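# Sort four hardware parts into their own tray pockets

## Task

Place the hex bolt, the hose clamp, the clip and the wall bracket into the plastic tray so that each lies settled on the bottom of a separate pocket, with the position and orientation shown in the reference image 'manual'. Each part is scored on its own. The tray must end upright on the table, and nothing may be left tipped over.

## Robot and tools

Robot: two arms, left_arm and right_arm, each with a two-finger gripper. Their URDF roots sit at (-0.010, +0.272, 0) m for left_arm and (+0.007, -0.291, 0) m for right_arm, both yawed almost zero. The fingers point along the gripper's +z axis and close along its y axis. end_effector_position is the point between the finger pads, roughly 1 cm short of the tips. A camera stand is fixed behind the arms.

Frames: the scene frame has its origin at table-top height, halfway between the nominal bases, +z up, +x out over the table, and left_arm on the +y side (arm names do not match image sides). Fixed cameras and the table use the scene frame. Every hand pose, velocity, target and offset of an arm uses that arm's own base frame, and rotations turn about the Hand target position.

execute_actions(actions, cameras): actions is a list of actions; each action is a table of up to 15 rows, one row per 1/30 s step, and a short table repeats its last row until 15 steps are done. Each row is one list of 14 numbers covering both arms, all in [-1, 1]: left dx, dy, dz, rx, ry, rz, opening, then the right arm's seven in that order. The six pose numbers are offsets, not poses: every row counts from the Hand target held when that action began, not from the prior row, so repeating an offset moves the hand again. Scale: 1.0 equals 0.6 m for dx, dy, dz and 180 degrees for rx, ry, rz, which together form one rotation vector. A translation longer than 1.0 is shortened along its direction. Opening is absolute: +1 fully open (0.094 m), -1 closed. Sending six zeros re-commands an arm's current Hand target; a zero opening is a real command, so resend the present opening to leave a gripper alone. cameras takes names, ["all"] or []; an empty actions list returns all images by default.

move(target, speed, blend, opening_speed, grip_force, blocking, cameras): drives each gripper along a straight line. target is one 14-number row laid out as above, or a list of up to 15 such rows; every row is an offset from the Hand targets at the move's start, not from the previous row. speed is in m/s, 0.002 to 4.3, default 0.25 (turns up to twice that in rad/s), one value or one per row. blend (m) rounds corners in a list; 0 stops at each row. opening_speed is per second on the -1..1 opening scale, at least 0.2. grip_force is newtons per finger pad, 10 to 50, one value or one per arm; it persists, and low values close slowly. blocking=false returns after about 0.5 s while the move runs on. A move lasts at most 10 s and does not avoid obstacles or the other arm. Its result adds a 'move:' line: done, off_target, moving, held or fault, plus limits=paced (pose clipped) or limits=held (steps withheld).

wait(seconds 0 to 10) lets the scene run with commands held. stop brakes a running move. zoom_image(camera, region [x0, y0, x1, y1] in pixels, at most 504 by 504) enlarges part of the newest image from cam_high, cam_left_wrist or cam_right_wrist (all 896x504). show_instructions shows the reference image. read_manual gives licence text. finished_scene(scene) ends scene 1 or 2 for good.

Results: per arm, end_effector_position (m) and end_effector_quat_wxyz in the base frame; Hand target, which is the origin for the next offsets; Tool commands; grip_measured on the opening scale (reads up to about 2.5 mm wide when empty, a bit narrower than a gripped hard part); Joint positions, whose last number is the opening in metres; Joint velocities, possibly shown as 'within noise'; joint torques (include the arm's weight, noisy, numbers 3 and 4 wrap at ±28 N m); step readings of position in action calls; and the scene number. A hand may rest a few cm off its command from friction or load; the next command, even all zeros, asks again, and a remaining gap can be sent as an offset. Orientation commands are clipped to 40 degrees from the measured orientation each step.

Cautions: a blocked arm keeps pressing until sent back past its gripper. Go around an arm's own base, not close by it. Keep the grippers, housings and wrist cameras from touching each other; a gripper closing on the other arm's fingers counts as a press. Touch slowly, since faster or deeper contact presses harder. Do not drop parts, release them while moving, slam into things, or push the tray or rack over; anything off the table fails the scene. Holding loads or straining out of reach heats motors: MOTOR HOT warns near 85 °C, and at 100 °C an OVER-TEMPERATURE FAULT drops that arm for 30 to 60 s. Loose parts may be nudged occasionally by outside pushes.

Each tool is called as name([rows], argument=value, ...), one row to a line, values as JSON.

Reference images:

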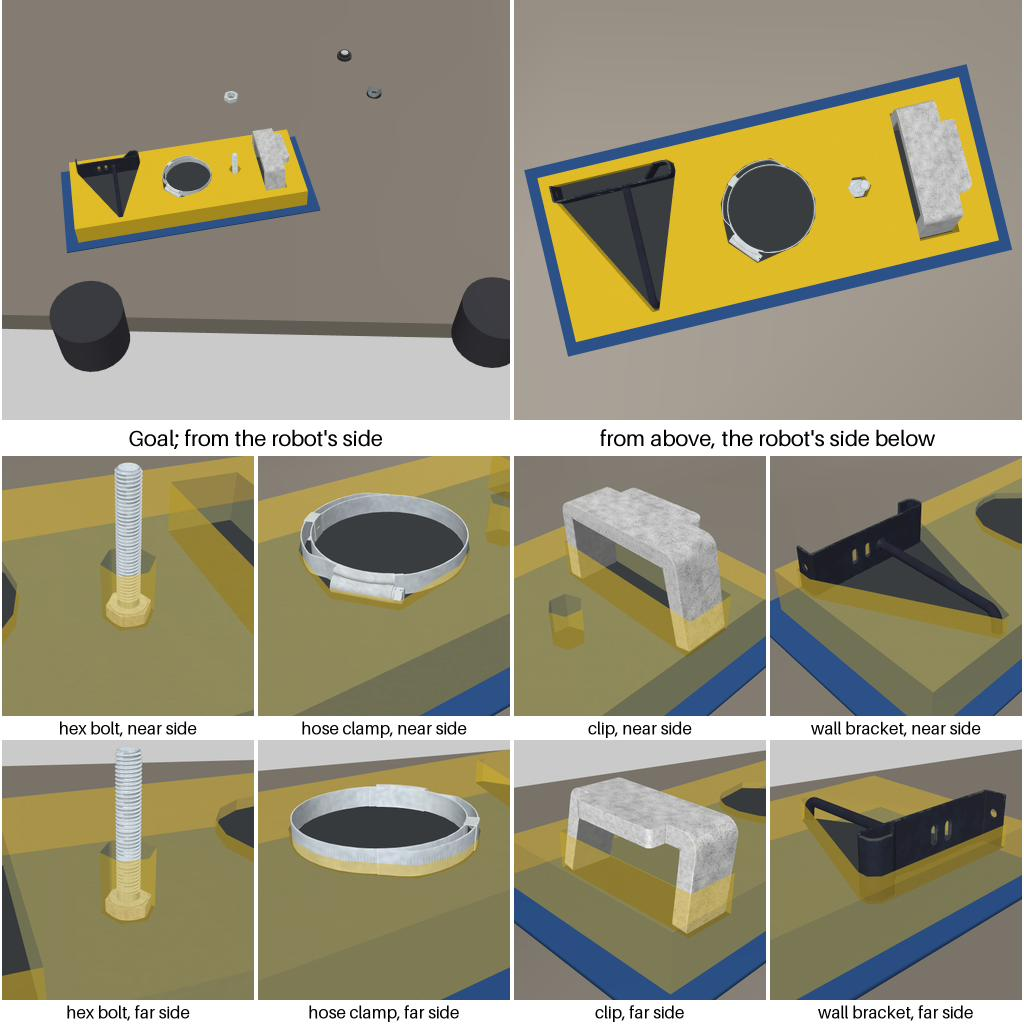

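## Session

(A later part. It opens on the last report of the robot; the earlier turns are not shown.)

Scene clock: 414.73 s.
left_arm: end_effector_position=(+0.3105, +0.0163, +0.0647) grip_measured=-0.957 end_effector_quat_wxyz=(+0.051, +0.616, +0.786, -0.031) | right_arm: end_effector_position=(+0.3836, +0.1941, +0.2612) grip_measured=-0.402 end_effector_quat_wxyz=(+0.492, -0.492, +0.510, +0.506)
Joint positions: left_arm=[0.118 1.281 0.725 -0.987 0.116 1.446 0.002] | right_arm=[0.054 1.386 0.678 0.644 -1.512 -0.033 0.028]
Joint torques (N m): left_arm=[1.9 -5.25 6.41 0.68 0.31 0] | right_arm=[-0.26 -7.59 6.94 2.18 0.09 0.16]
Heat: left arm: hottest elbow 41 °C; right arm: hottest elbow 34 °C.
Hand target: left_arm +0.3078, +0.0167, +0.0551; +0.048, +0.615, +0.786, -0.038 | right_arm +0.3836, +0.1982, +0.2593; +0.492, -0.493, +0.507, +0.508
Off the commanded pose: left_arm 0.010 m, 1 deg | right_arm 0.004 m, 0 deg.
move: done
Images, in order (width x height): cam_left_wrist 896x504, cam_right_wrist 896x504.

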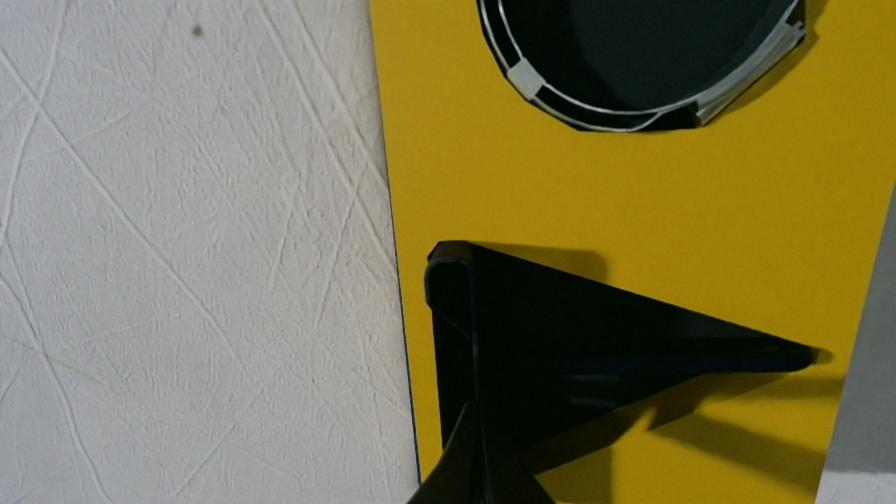

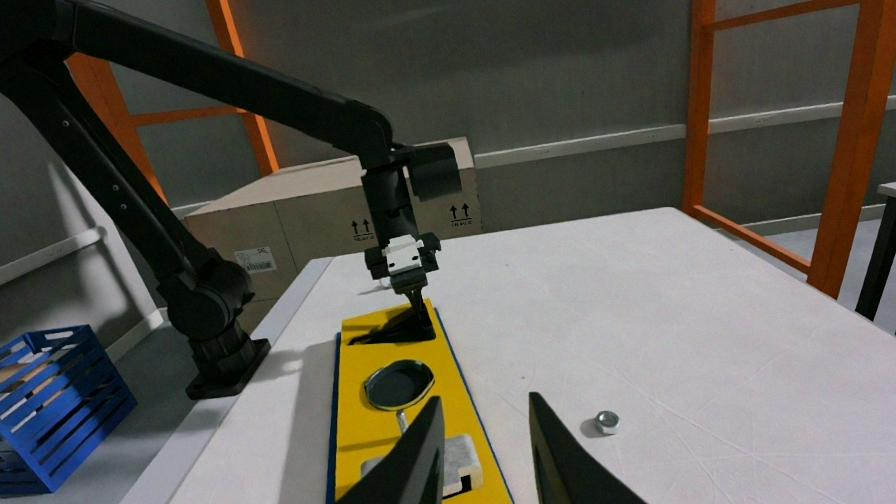

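Beautiful; it's in. Continue down.

move(target=[0.002,0.0,-0.035,0,0,0,-1, -0.0,0.0,0,0,0,0,-0.4], speed=0.05, cameras=["cam_left_wrist","cam_right_wrist"])

zoom_image(camera="cam_right_wrist", region=[310, 260, 460, 370])

Scene clock: 415.80 s.
left_arm: end_effector_position=(+0.3158, +0.0164, +0.0582) grip_measured=-0.957 end_effector_quat_wxyz=(+0.062, +0.616, +0.785, -0.024) | right_arm: end_effector_position=(+0.3836, +0.1941, +0.2612) grip_measured=-0.402 end_effector_quat_wxyz=(+0.492, -0.492, +0.510, +0.506)
Joint positions: left_arm=[0.121 1.291 0.712 -0.939 0.123 1.448 0.002] | right_arm=[0.054 1.386 0.678 0.644 -1.512 -0.033 0.028]
Joint torques (N m): left_arm=[1.49 -3.19 5.14 1.57 0.1 0] | right_arm=[-0.38 -7.59 6.95 2.18 0.09 0.16]
Heat: left arm: hottest elbow 41 °C; right arm: hottest elbow 34 °C.
Hand target: left_arm +0.3092, +0.0167, +0.0343; +0.048, +0.615, +0.786, -0.038 | right_arm +0.3836, +0.1982, +0.2593; +0.492, -0.493, +0.507, +0.508
Off the commanded pose: left_arm 0.025 m, 2 deg | right_arm 0.004 m, 0 deg.
move: off_target (left_arm)
Images, in order (width x height): cam_left_wrist 896x504, cam_right_wrist 896x504.

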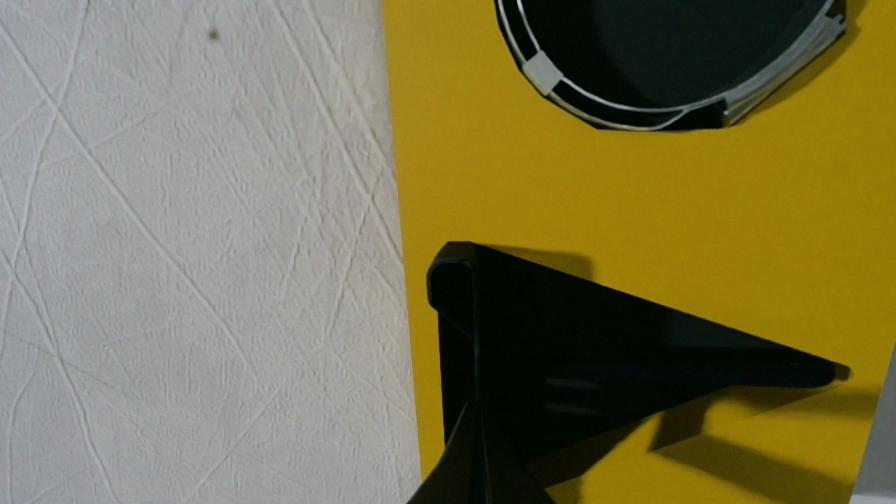

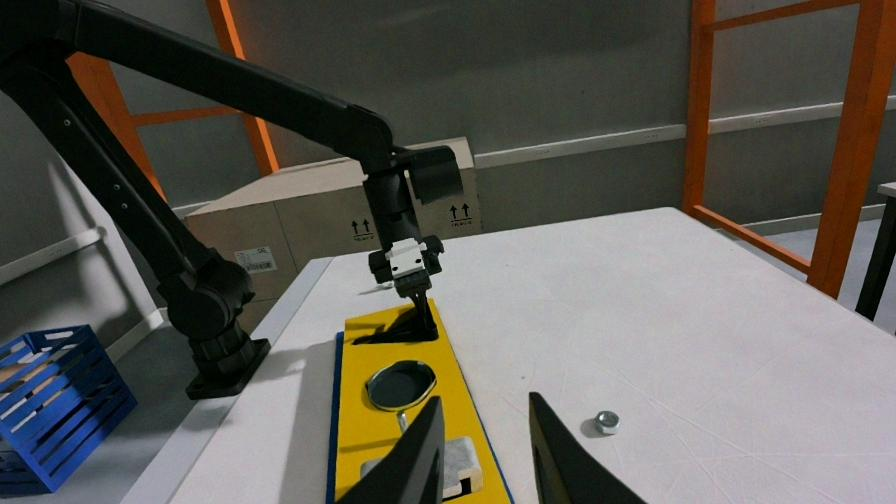

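Scaled by 3.360 from the camera's 896x504 image, which has a finer 1280x720 frame.

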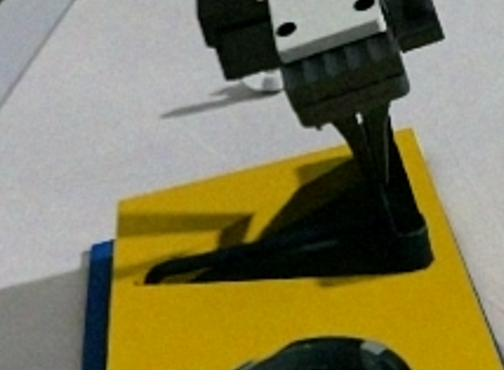

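move(target=[-0.018,0.0,0.0,-0.0,0,0,-1, -0.0,0.0,0,0,0,0,-0.4], speed=0.05, cameras=["cam_left_wrist","cam_right_wrist"])

zoom_image(camera="cam_right_wrist", region=[310, 260, 460, 370])

Scene clock: 416.87 s.
left_arm: end_effector_position=(+0.3146, +0.0163, +0.0574) grip_measured=-0.957 end_effector_quat_wxyz=(+0.067, +0.617, +0.784, -0.020) | right_arm: end_effector_position=(+0.3836, +0.1941, +0.2612) grip_measured=-0.402 end_effector_quat_wxyz=(+0.492, -0.492, +0.510, +0.506)
Joint positions: left_arm=[0.121 1.279 0.7 -0.924 0.123 1.45 0.002] | right_arm=[0.054 1.386 0.678 0.644 -1.512 -0.033 0.028]
Joint torques (N m): left_arm=[1.9 -3.9 4.08 0.76 0.07 0.01] | right_arm=[-0.26 -7.59 6.94 2.17 0.09 0.16]
Heat: left arm: hottest elbow 41 °C; right arm: hottest elbow 34 °C.
Hand target: left_arm +0.2982, +0.0167, +0.0341; +0.048, +0.615, +0.786, -0.038 | right_arm +0.3836, +0.1982, +0.2593; +0.492, -0.493, +0.507, +0.508
Off the commanded pose: left_arm 0.028 m, 3 deg | right_arm 0.004 m, 0 deg.
move: off_target (left_arm)
Images, in order (width x height): cam_left_wrist 896x504, cam_right_wrist 896x504.

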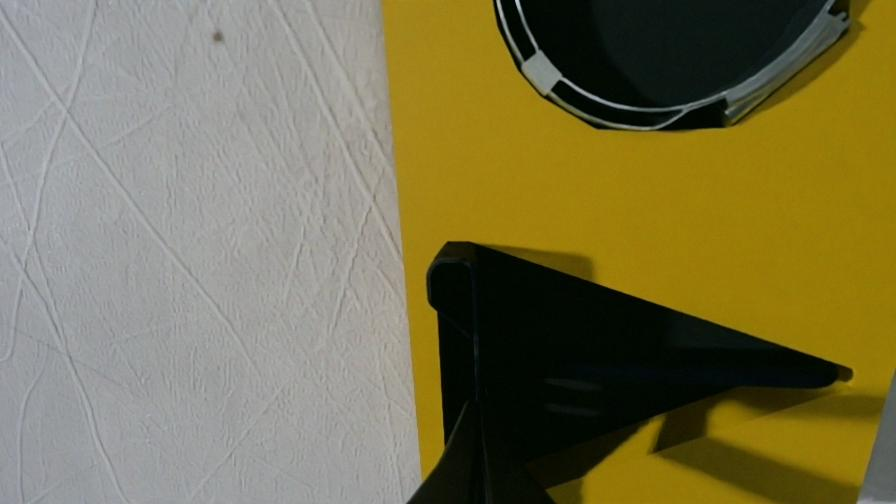

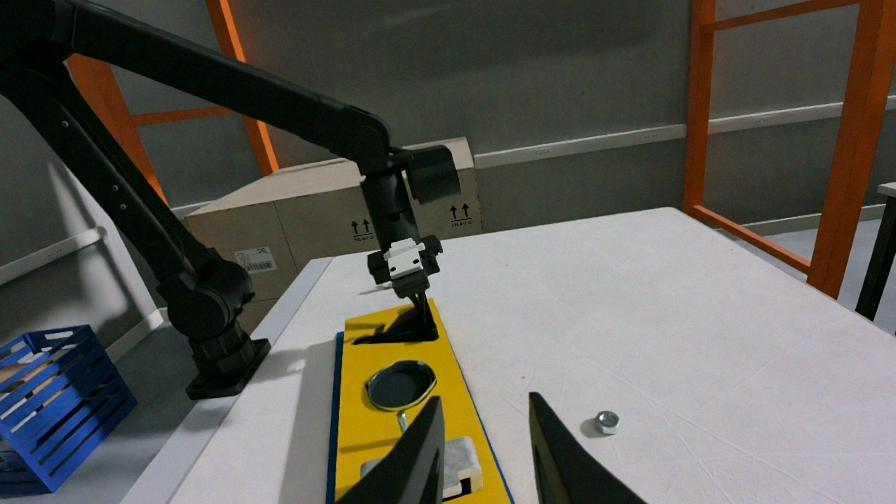

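Scaled by 3.360 from the camera's 896x504 image, which has a finer 1280x720 frame.

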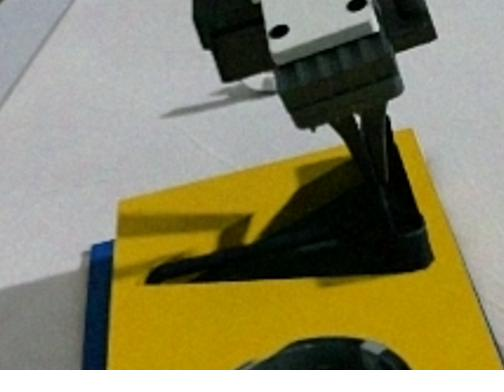

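move(target=[0.027,0.0,0.035,0,0,0,-0.8, 0,0,0,0,0,0,-0.4], speed=0.1, opening_speed=0.3, cameras=["cam_left_wrist","cam_right_wrist"])

zoom_image(camera="cam_right_wrist", region=[310, 260, 460, 370])

Scene clock: 418.00 s.
left_arm: end_effector_position=(+0.3085, +0.0155, +0.0520) grip_measured=-0.803 end_effector_quat_wxyz=(+0.054, +0.616, +0.785, -0.033) | right_arm: end_effector_position=(+0.3836, +0.1941, +0.2612) grip_measured=-0.402 end_effector_quat_wxyz=(+0.492, -0.492, +0.510, +0.506)
Joint positions: left_arm=[0.121 1.297 0.699 -0.942 0.123 1.45 0.009] | right_arm=[0.054 1.386 0.678 0.644 -1.512 -0.033 0.028]
Joint torques (N m): left_arm=[1.14 -4.66 9.33 -0.62 0.08 -0.08] | right_arm=[-0.38 -7.59 6.95 2.15 0.09 0.15]
Heat: left arm: hottest elbow 41 °C; right arm: hottest elbow 34 °C.
Hand target: left_arm +0.3144, +0.0167, +0.0552; +0.048, +0.615, +0.786, -0.038 | right_arm +0.3836, +0.1982, +0.2593; +0.492, -0.493, +0.507, +0.508
Off the commanded pose: left_arm 0.007 m, 1 deg | right_arm 0.004 m, 0 deg.
move: done
Images, in order (width x height): cam_left_wrist 896x504, cam_right_wrist 896x504.

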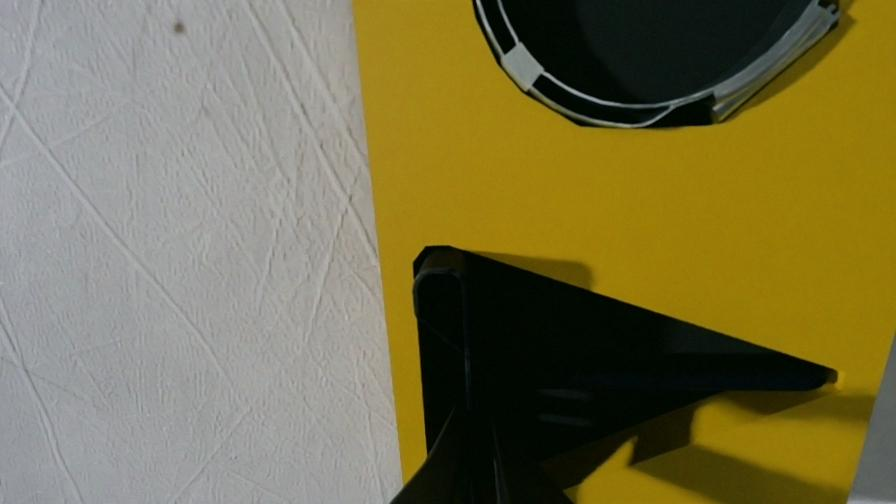

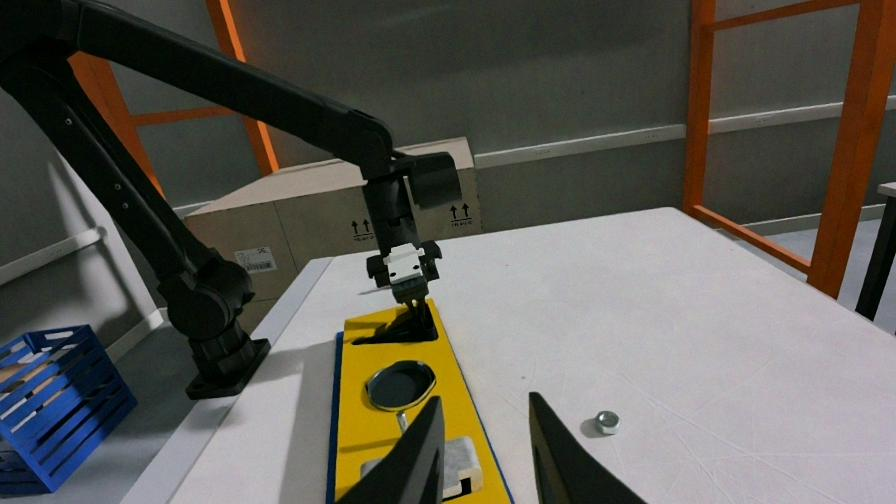

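Scaled by 3.360 from the camera's 896x504 image, which has a finer 1280x720 frame.

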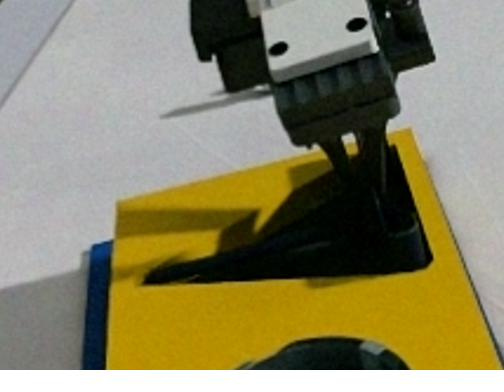

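move([
  [0.003,0,0.02,0,0,0,-0.75,0,0,0,0,0,0,-0.4],
  [0,0.0,0.12,0,0,0,-0.75, 0,0,0,0,0,0,-0.4],
  [-0.05,0.05,0.25,0,0,0,-0.75, 0,0,0,0,0,0,-0.4],
], speed=0.1, cameras=["all"])

zoom_image(camera="cam_right_wrist", region=[310, 260, 460, 370])

zoom_image(camera="cam_left_wrist", region=[420, 50, 820, 300])

Scene clock: 421.67 s.
left_arm: end_effector_position=(+0.2728, +0.0398, +0.1846) grip_measured=-0.752 end_effector_quat_wxyz=(+0.034, +0.614, +0.787, -0.055) | right_arm: end_effector_position=(+0.3836, +0.1941, +0.2612) grip_measured=-0.402 end_effector_quat_wxyz=(+0.492, -0.492, +0.510, +0.506)
Joint positions: left_arm=[0.224 1.097 0.919 -1.436 0.122 1.551 0.012] | right_arm=[0.054 1.386 0.678 0.644 -1.512 -0.033 0.028]
Joint torques (N m): left_arm=[2.55 -4.66 12.27 -0.53 0.08 0.08] | right_arm=[-0.32 -7.47 6.94 2.17 0.09 0.16]
Heat: left arm: hottest elbow 42 °C; right arm: hottest elbow 34 °C.
Hand target: left_arm +0.2844, +0.0467, +0.2053; +0.048, +0.615, +0.786, -0.038 | right_arm +0.3836, +0.1982, +0.2593; +0.492, -0.493, +0.507, +0.508
Off the commanded pose: left_arm 0.025 m, 3 deg | right_arm 0.004 m, 0 deg.
move: off_target (left_arm)

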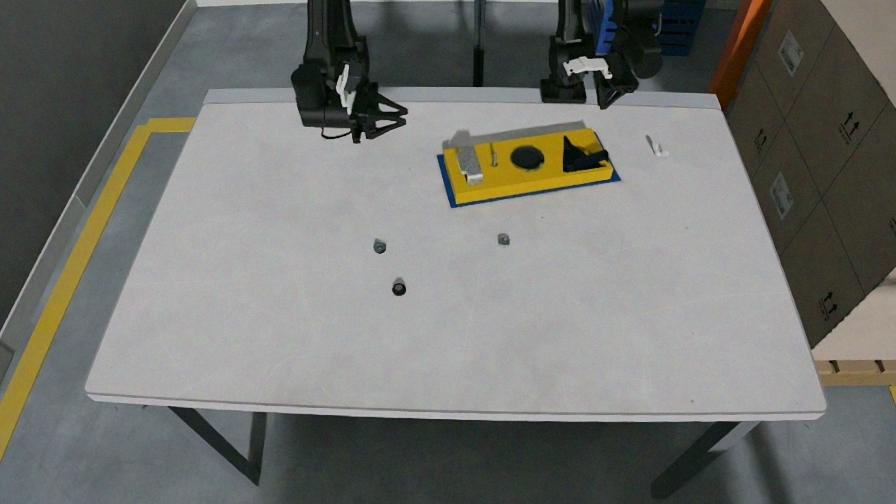

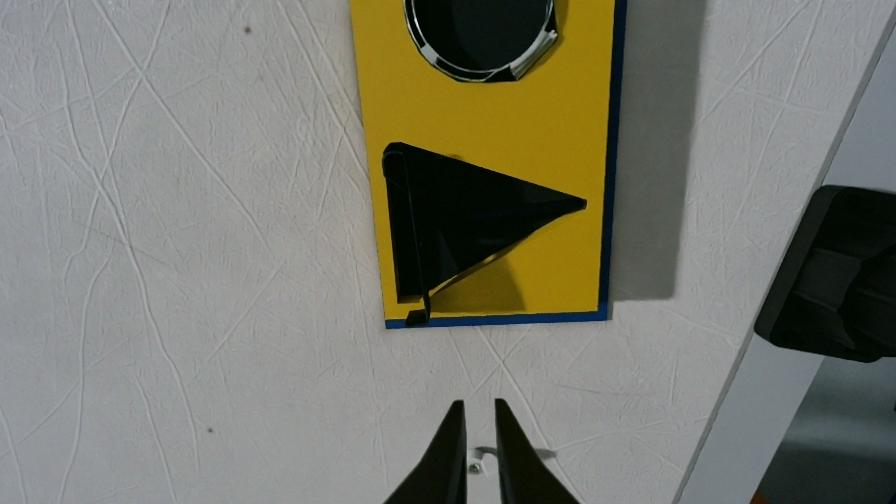

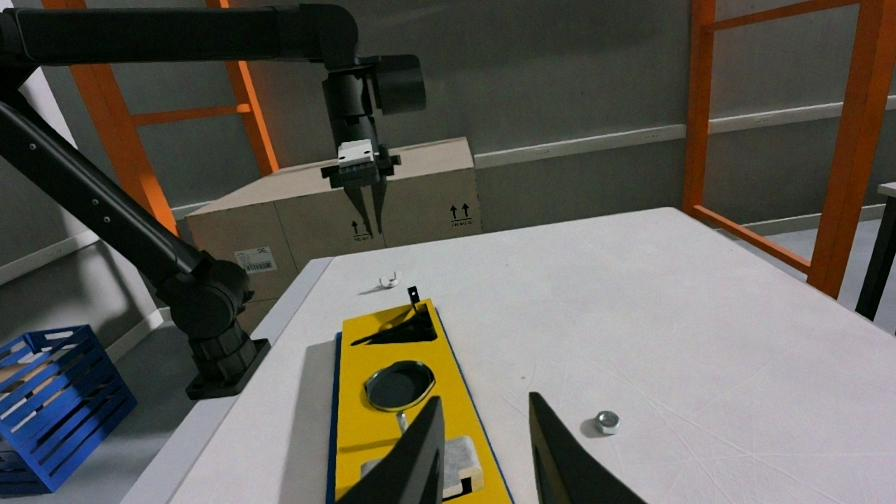

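Scaled by 3.360 from the camera's 896x504 image, which has a finer 1280x720 frame.

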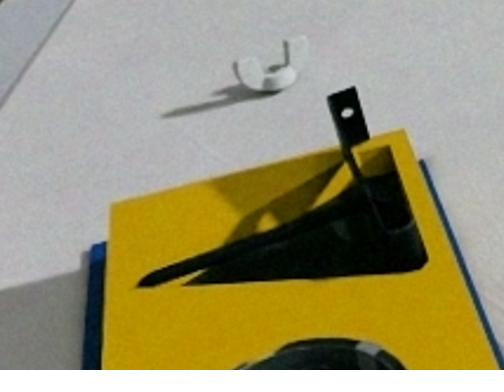

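Scaled by 1.260 from the camera's 896x504 image, which has a finer 1280x720 frame.

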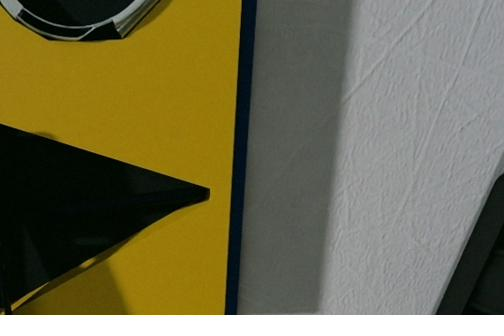

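move(target=[0.033,0.012,-0.165,0.0378,0.0093,0,-0.6, 0,0,0,0,0,0,-0.4], speed=0.15, cameras=["cam_left_wrist","cam_right_wrist"])

zoom_image(camera="cam_right_wrist", region=[310, 260, 460, 370])

Scene clock: 423.93 s.
left_arm: end_effector_position=(+0.3044, +0.0577, +0.1148) grip_measured=-0.603 end_effector_quat_wxyz=(+0.005, +0.617, +0.787, +0.003) | right_arm: end_effector_position=(+0.3836, +0.1941, +0.2612) grip_measured=-0.402 end_effector_quat_wxyz=(+0.492, -0.492, +0.510, +0.506)
Joint positions: left_arm=[0.191 1.217 0.823 -1.166 0.004 1.521 0.019] | right_arm=[0.054 1.386 0.678 0.644 -1.512 -0.033 0.028]
Joint torques (N m): left_arm=[0.26 -5.01 7.01 0.44 -0.07 -0.15] | right_arm=[-0.32 -7.59 6.93 2.17 0.09 0.15]
Heat: left arm: hottest elbow 42 °C; right arm: hottest elbow 34 °C.
Hand target: left_arm +0.3043, +0.0538, +0.1063; +0.000, +0.617, +0.787, -0.001 | right_arm +0.3836, +0.1982, +0.2593; +0.492, -0.493, +0.507, +0.508
Off the commanded pose: left_arm 0.009 m, 1 deg | right_arm 0.004 m, 0 deg.
move: done
Images, in order (width x height): cam_left_wrist 896x504, cam_right_wrist 896x504.

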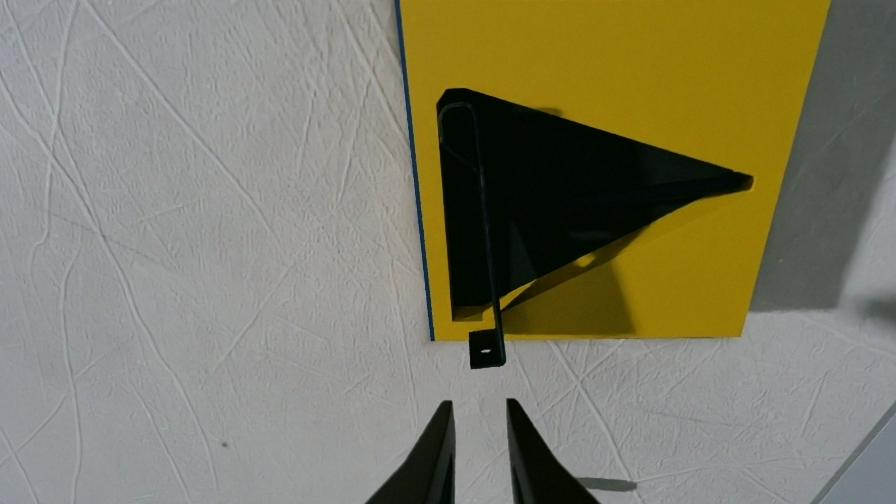

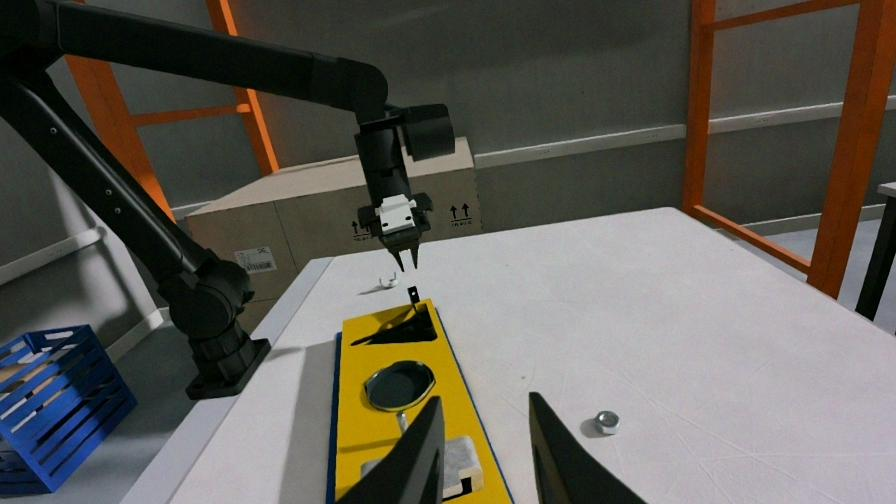

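Scaled by 3.360 from the camera's 896x504 image, which has a finer 1280x720 frame.

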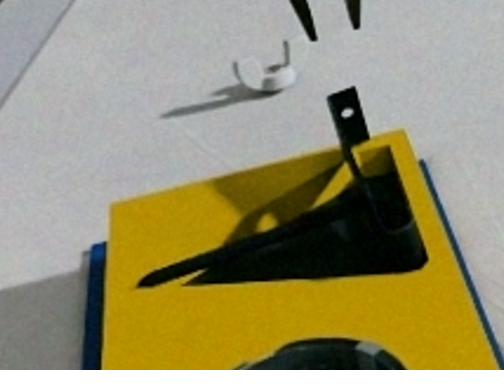

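move([
  [-0.009,-0.0125,-0.03,0,0,0,-0.6,0,0,0,0,0,0,-0.4],
  [-0.009,-0.0125,-0.073,0,0,0,-0.6, 0,0,0,0,0,0,-0.4],
], speed=0.1, cameras=["cam_left_wrist","cam_right_wrist"])

zoom_image(camera="cam_right_wrist", region=[310, 260, 460, 370])

Scene clock: 426.17 s.
left_arm: end_effector_position=(+0.3004, +0.0504, +0.0709) grip_measured=-0.603 end_effector_quat_wxyz=(+0.005, +0.617, +0.787, +0.003) | right_arm: end_effector_position=(+0.3836, +0.1941, +0.2612) grip_measured=-0.402 end_effector_quat_wxyz=(+0.492, -0.492, +0.510, +0.506)
Joint positions: left_arm=[0.17 1.263 0.733 -1.028 0.003 1.5 0.019] | right_arm=[0.054 1.386 0.678 0.644 -1.512 -0.033 0.028]
Joint torques (N m): left_arm=[-0.09 -4.31 6.43 0.44 -0.07 -0.18] | right_arm=[-0.32 -7.59 6.97 2.17 0.09 0.15]
Heat: left arm: hottest elbow 42 °C; right arm: hottest elbow 34 °C.
Hand target: left_arm +0.2989, +0.0463, +0.0624; +0.000, +0.617, +0.787, -0.001 | right_arm +0.3836, +0.1982, +0.2593; +0.492, -0.493, +0.507, +0.508
Off the commanded pose: left_arm 0.010 m, 1 deg | right_arm 0.004 m, 0 deg.
move: done
Images, in order (width x height): cam_left_wrist 896x504, cam_right_wrist 896x504.

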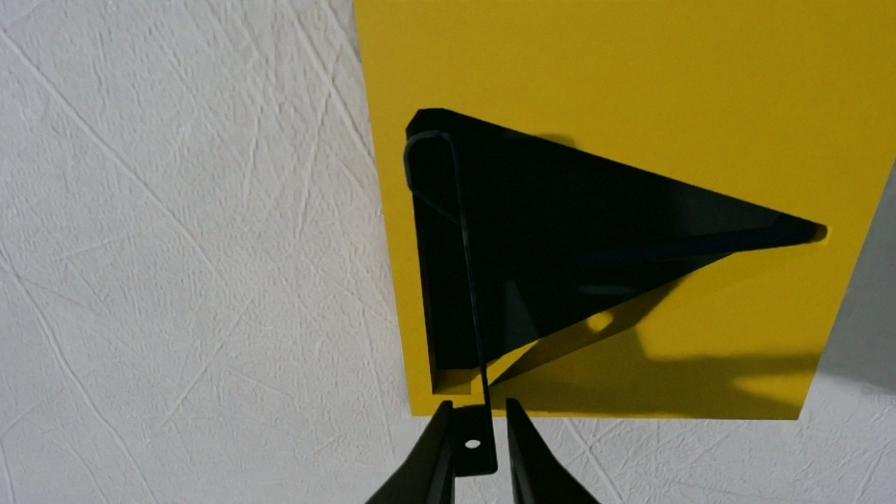

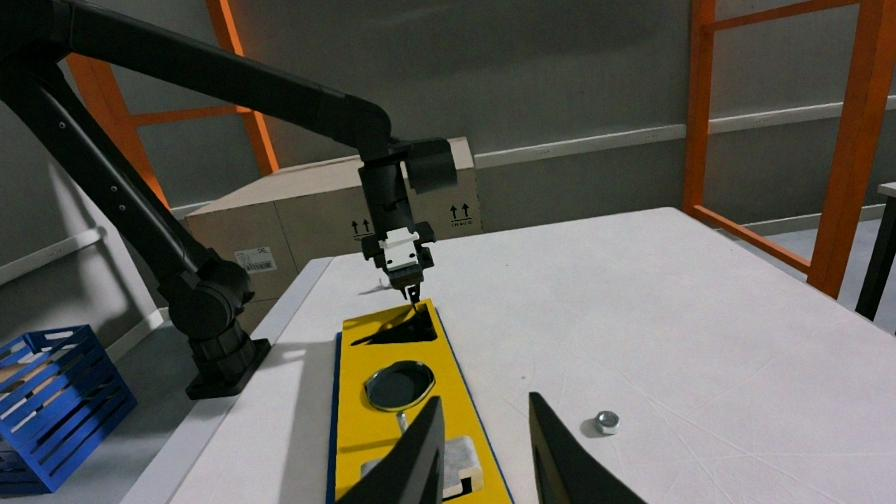

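Scaled by 3.360 from the camera's 896x504 image, which has a finer 1280x720 frame.

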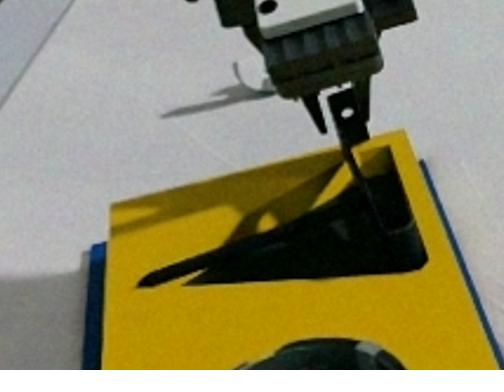

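move([
  [0.0,0,0,0,0,0,-1,0,0,0,0,0,0,-0.4],
  [0.014,0.003,-0.004,0,0,0,-1, 0,0,0,0,0,0,-0.4],
  [0.017,0.006,-0.045,0,0,0,-1, 0,0,0,0,0,0,-0.4],
], speed=0.06, opening_speed=0.4, grip_force=[18,50], cameras=["cam_left_wrist","cam_right_wrist"])

zoom_image(camera="cam_right_wrist", region=[310, 260, 460, 370])

Scene clock: 431.53 s.
left_arm: end_effector_position=(+0.3141, +0.0522, +0.0677) grip_measured=-0.926 end_effector_quat_wxyz=(+0.021, +0.615, +0.788, +0.020) | right_arm: end_effector_position=(+0.3836, +0.1941, +0.2612) grip_measured=-0.402 end_effector_quat_wxyz=(+0.492, -0.492, +0.510, +0.506)
Joint positions: left_arm=[0.168 1.276 0.733 -0.969 0.004 1.493 0.003] | right_arm=[0.054 1.386 0.678 0.644 -1.512 -0.033 0.028]
Joint torques (N m): left_arm=[0.79 -1.44 5.22 1.73 -0.08 -0.08] | right_arm=[-0.26 -7.53 6.95 2.18 0.09 0.15]
Heat: left arm: hottest elbow 41 °C; right arm: hottest elbow 34 °C.
Hand target: left_arm +0.3092, +0.0500, +0.0354; +0.000, +0.617, +0.787, -0.001 | right_arm +0.3836, +0.1982, +0.2593; +0.492, -0.493, +0.507, +0.508
Off the commanded pose: left_arm 0.033 m, 3 deg | right_arm 0.004 m, 0 deg.
grip_force (N): 18, 50
move: off_target (left_arm)
Images, in order (width x height): cam_left_wrist 896x504, cam_right_wrist 896x504.

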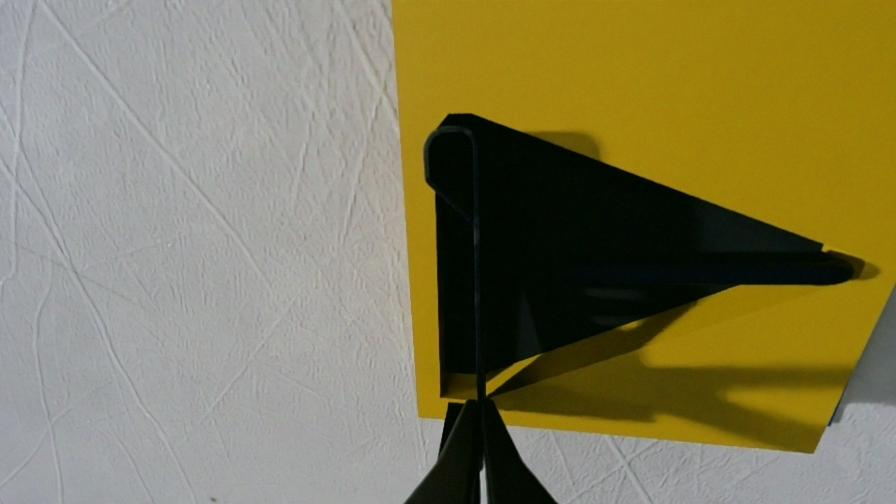

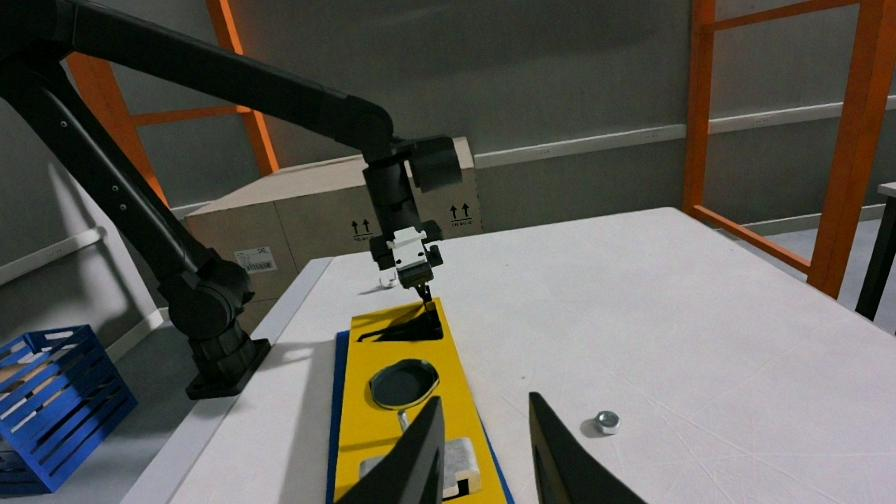

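Scaled by 3.360 from the camera's 896x504 image, which has a finer 1280x720 frame.

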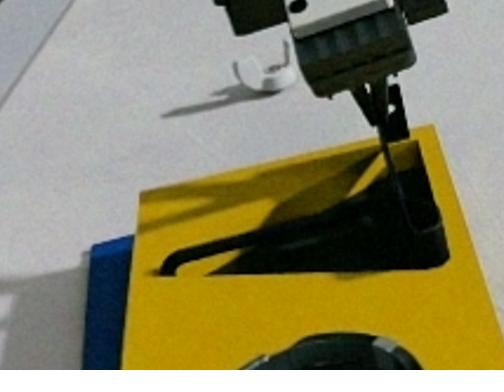

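move([
  [0.01,0.004,0.045,0,0,0,-1,0,0,0,0,0,0,-0.4],
  [0.01,0.004,0.05,0,0,0,-0.7, 0,0,0,0,0,0,-0.4],
  [0.01,0.004,0.14,0,0,0,-0.7, 0,0,0,0,0,0,-0.4],
], speed=0.1, opening_speed=0.4, cameras=["cam_left_wrist","cam_right_wrist"])

zoom_image(camera="cam_right_wrist", region=[310, 260, 460, 370])

zoom_image(camera="cam_left_wrist", region=[400, 50, 760, 400])

Scene clock: 435.53 s.
left_arm: end_effector_position=(+0.2989, +0.0502, +0.1014) grip_measured=-0.702 end_effector_quat_wxyz=(-0.013, +0.616, +0.787, -0.015) | right_arm: end_effector_position=(+0.3836, +0.1941, +0.2612) grip_measured=-0.402 end_effector_quat_wxyz=(+0.492, -0.492, +0.510, +0.506)
Joint positions: left_arm=[0.168 1.251 0.812 -1.172 0 1.496 0.014] | right_arm=[0.054 1.386 0.678 0.644 -1.512 -0.033 0.028]
Joint torques (N m): left_arm=[0.79 -6.53 11.33 -0.53 0.04 -0.07] | right_arm=[-0.32 -7.59 6.94 2.17 0.1 0.15]
Heat: left arm: hottest elbow 41 °C; right arm: hottest elbow 34 °C.
Hand target: left_arm +0.3150, +0.0524, +0.1194; +0.000, +0.617, +0.787, -0.001 | right_arm +0.3836, +0.1982, +0.2593; +0.492, -0.493, +0.507, +0.508
Off the commanded pose: left_arm 0.024 m, 2 deg | right_arm 0.004 m, 0 deg.
grip_force (N): 18, 50
move: off_target (left_arm)
Images, in order (width x height): cam_left_wrist 896x504, cam_right_wrist 896x504.

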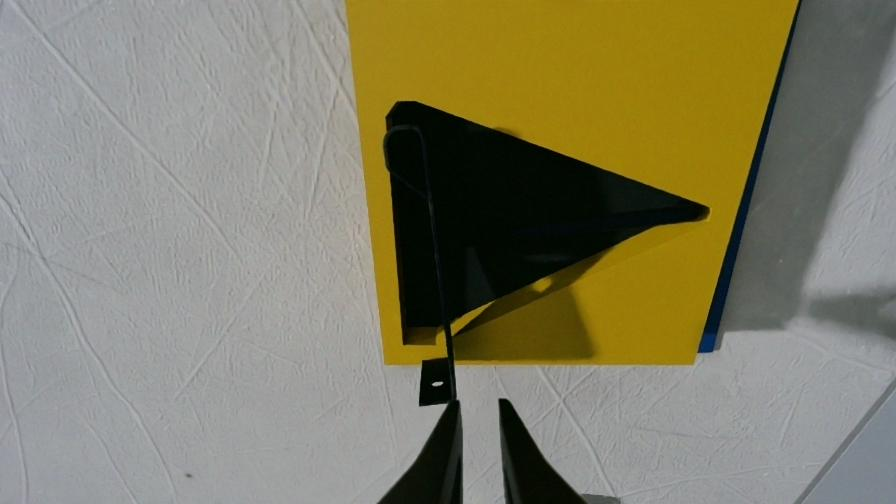

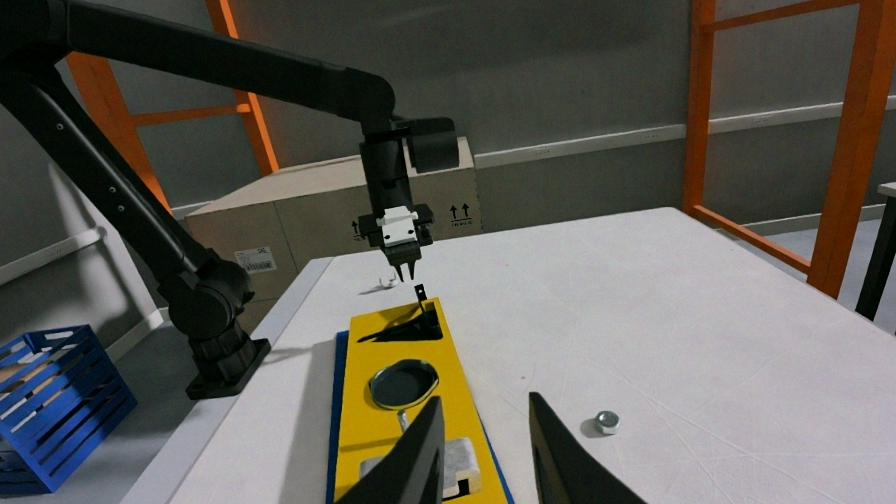

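Scaled by 3.360 from the camera's 896x504 image, which has a finer 1280x720 frame.

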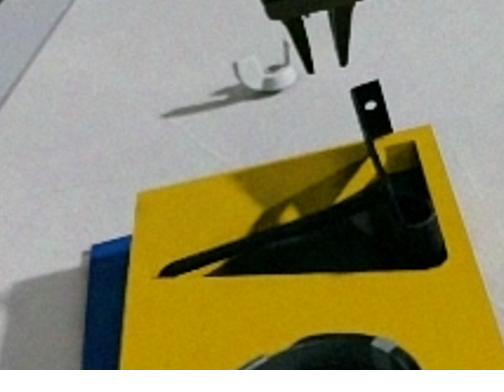

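Scaled by 1.400 from the camera's 896x504 image, which has a finer 1280x720 frame.

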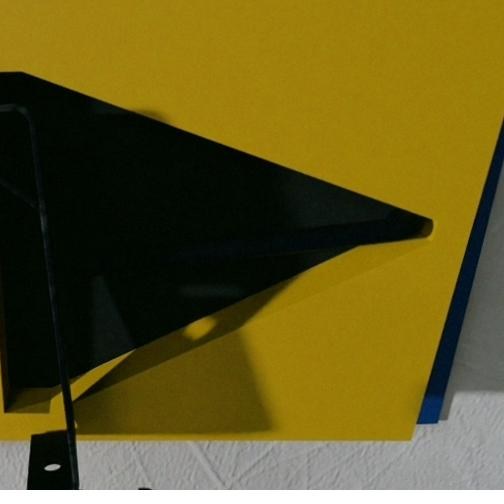

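move([
  [0.005,0.005,0.0,0,0,0,-0.55,0,0,0,0,0,0,-0.4],
  [-0.009,0.010,-0.09,0,0,0,-0.55, 0,0,0,0,0,0,-0.4],
], speed=0.1, cameras=["cam_left_wrist","cam_right_wrist"])

zoom_image(camera="cam_right_wrist", region=[310, 260, 460, 370])

Scene clock: 438.37 s.
left_arm: end_effector_position=(+0.3124, +0.0543, +0.0741) grip_measured=-0.552 end_effector_quat_wxyz=(+0.004, +0.616, +0.787, +0.005) | right_arm: end_effector_position=(+0.3836, +0.1941, +0.2612) grip_measured=-0.402 end_effector_quat_wxyz=(+0.492, -0.492, +0.510, +0.506)
Joint positions: left_arm=[0.174 1.293 0.769 -1.034 0 1.502 0.021] | right_arm=[0.054 1.386 0.678 0.644 -1.512 -0.033 0.028]
Joint torques (N m): left_arm=[2.49 -5.13 6.49 0.81 0.02 0.11] | right_arm=[-0.26 -7.59 6.93 2.17 0.1 0.16]
Heat: left arm: hottest elbow 41 °C; right arm: hottest elbow 34 °C.
Hand target: left_arm +0.3098, +0.0584, +0.0655; +0.000, +0.617, +0.787, +0.000 | right_arm +0.3836, +0.1982, +0.2593; +0.492, -0.493, +0.507, +0.508
Off the commanded pose: left_arm 0.010 m, 1 deg | right_arm 0.004 m, 0 deg.
grip_force (N): 18, 50
move: done
Images, in order (width x height): cam_left_wrist 896x504, cam_right_wrist 896x504.

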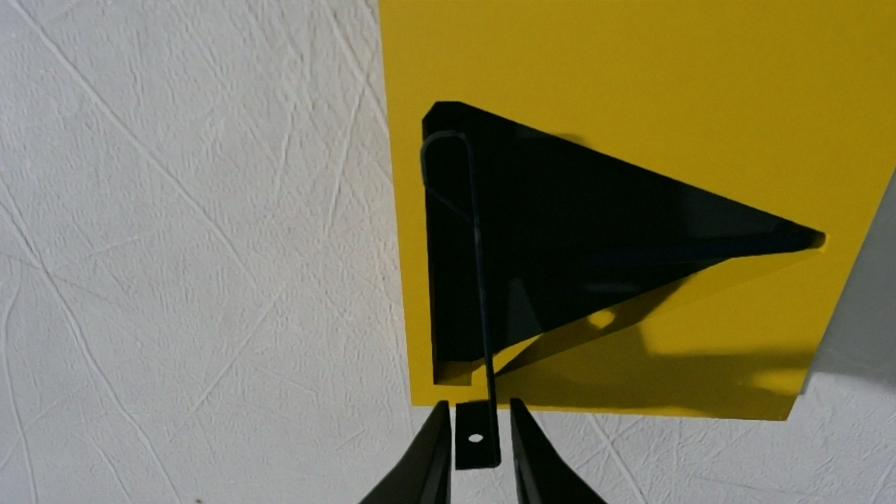

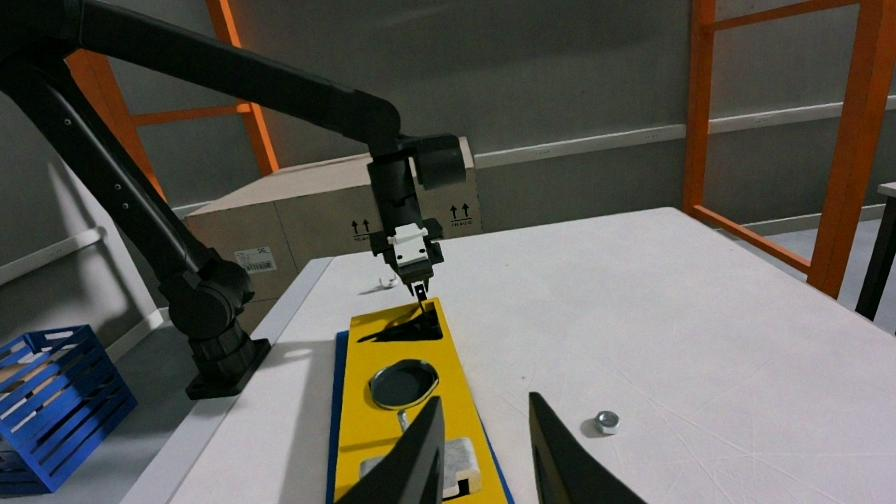

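Scaled by 3.360 from the camera's 896x504 image, which has a finer 1280x720 frame.

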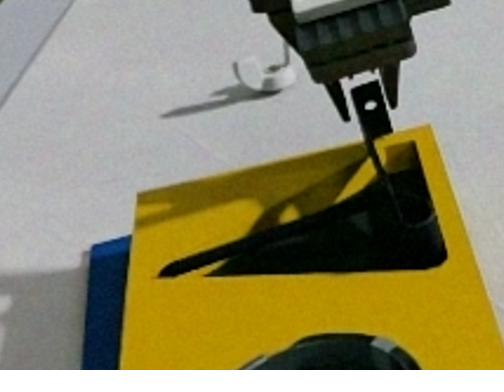

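move(target=[0.019,0.005,-0.004,0,0,0,-0.55,0,0,0,0,0,0,-0.4], speed=0.04, cameras=["cam_left_wrist","cam_right_wrist"])

zoom_image(camera="cam_right_wrist", region=[310, 260, 460, 370])

Scene clock: 439.47 s.
left_arm: end_effector_position=(+0.3128, +0.0553, +0.0639) grip_measured=-0.552 end_effector_quat_wxyz=(-0.004, +0.616, +0.787, -0.004) | right_arm: end_effector_position=(+0.3836, +0.1941, +0.2612) grip_measured=-0.402 end_effector_quat_wxyz=(+0.492, -0.492, +0.510, +0.506)
Joint positions: left_arm=[0.176 1.328 0.769 -1.023 0 1.505 0.021] | right_arm=[0.054 1.386 0.678 0.644 -1.512 -0.033 0.028]
Joint torques (N m): left_arm=[2.37 -5.25 8.36 0.59 0.02 0.09] | right_arm=[-0.32 -7.53 6.97 2.15 0.09 0.16]
Heat: left arm: hottest elbow 41 °C; right arm: hottest elbow 34 °C.
Hand target: left_arm +0.3212, +0.0614, +0.0630; +0.000, +0.617, +0.787, +0.000 | right_arm +0.3836, +0.1982, +0.2593; +0.492, -0.493, +0.507, +0.508
Off the commanded pose: left_arm 0.010 m, 1 deg | right_arm 0.004 m, 0 deg.
grip_force (N): 18, 50
move: done
Images, in order (width x height): cam_left_wrist 896x504, cam_right_wrist 896x504.

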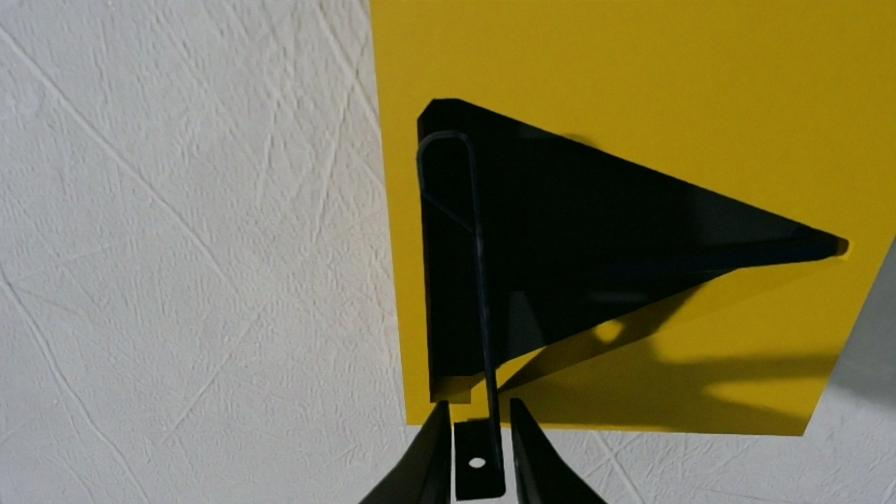

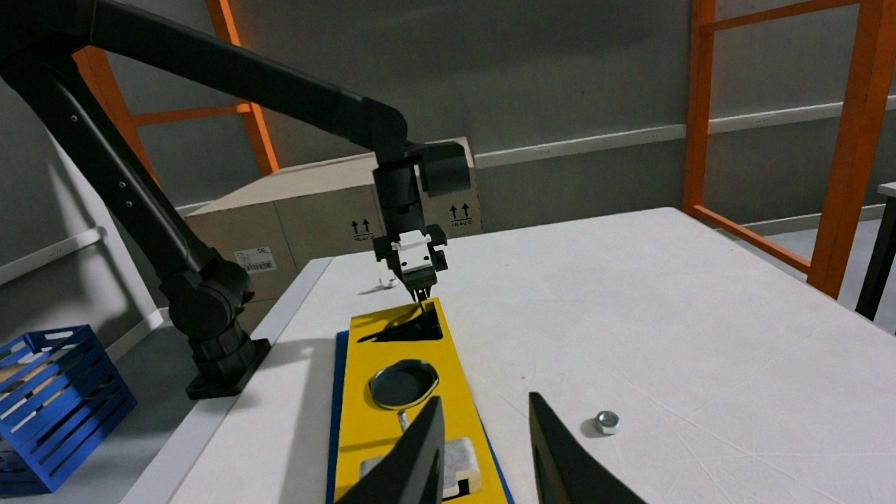

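Scaled by 3.360 from the camera's 896x504 image, which has a finer 1280x720 frame.

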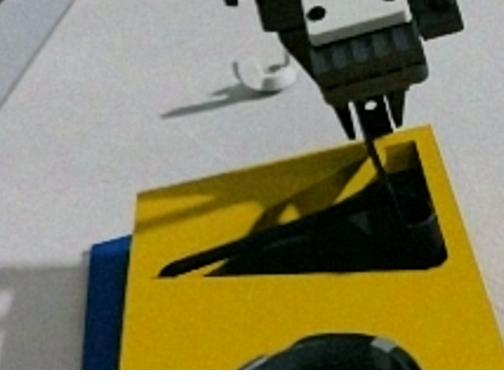

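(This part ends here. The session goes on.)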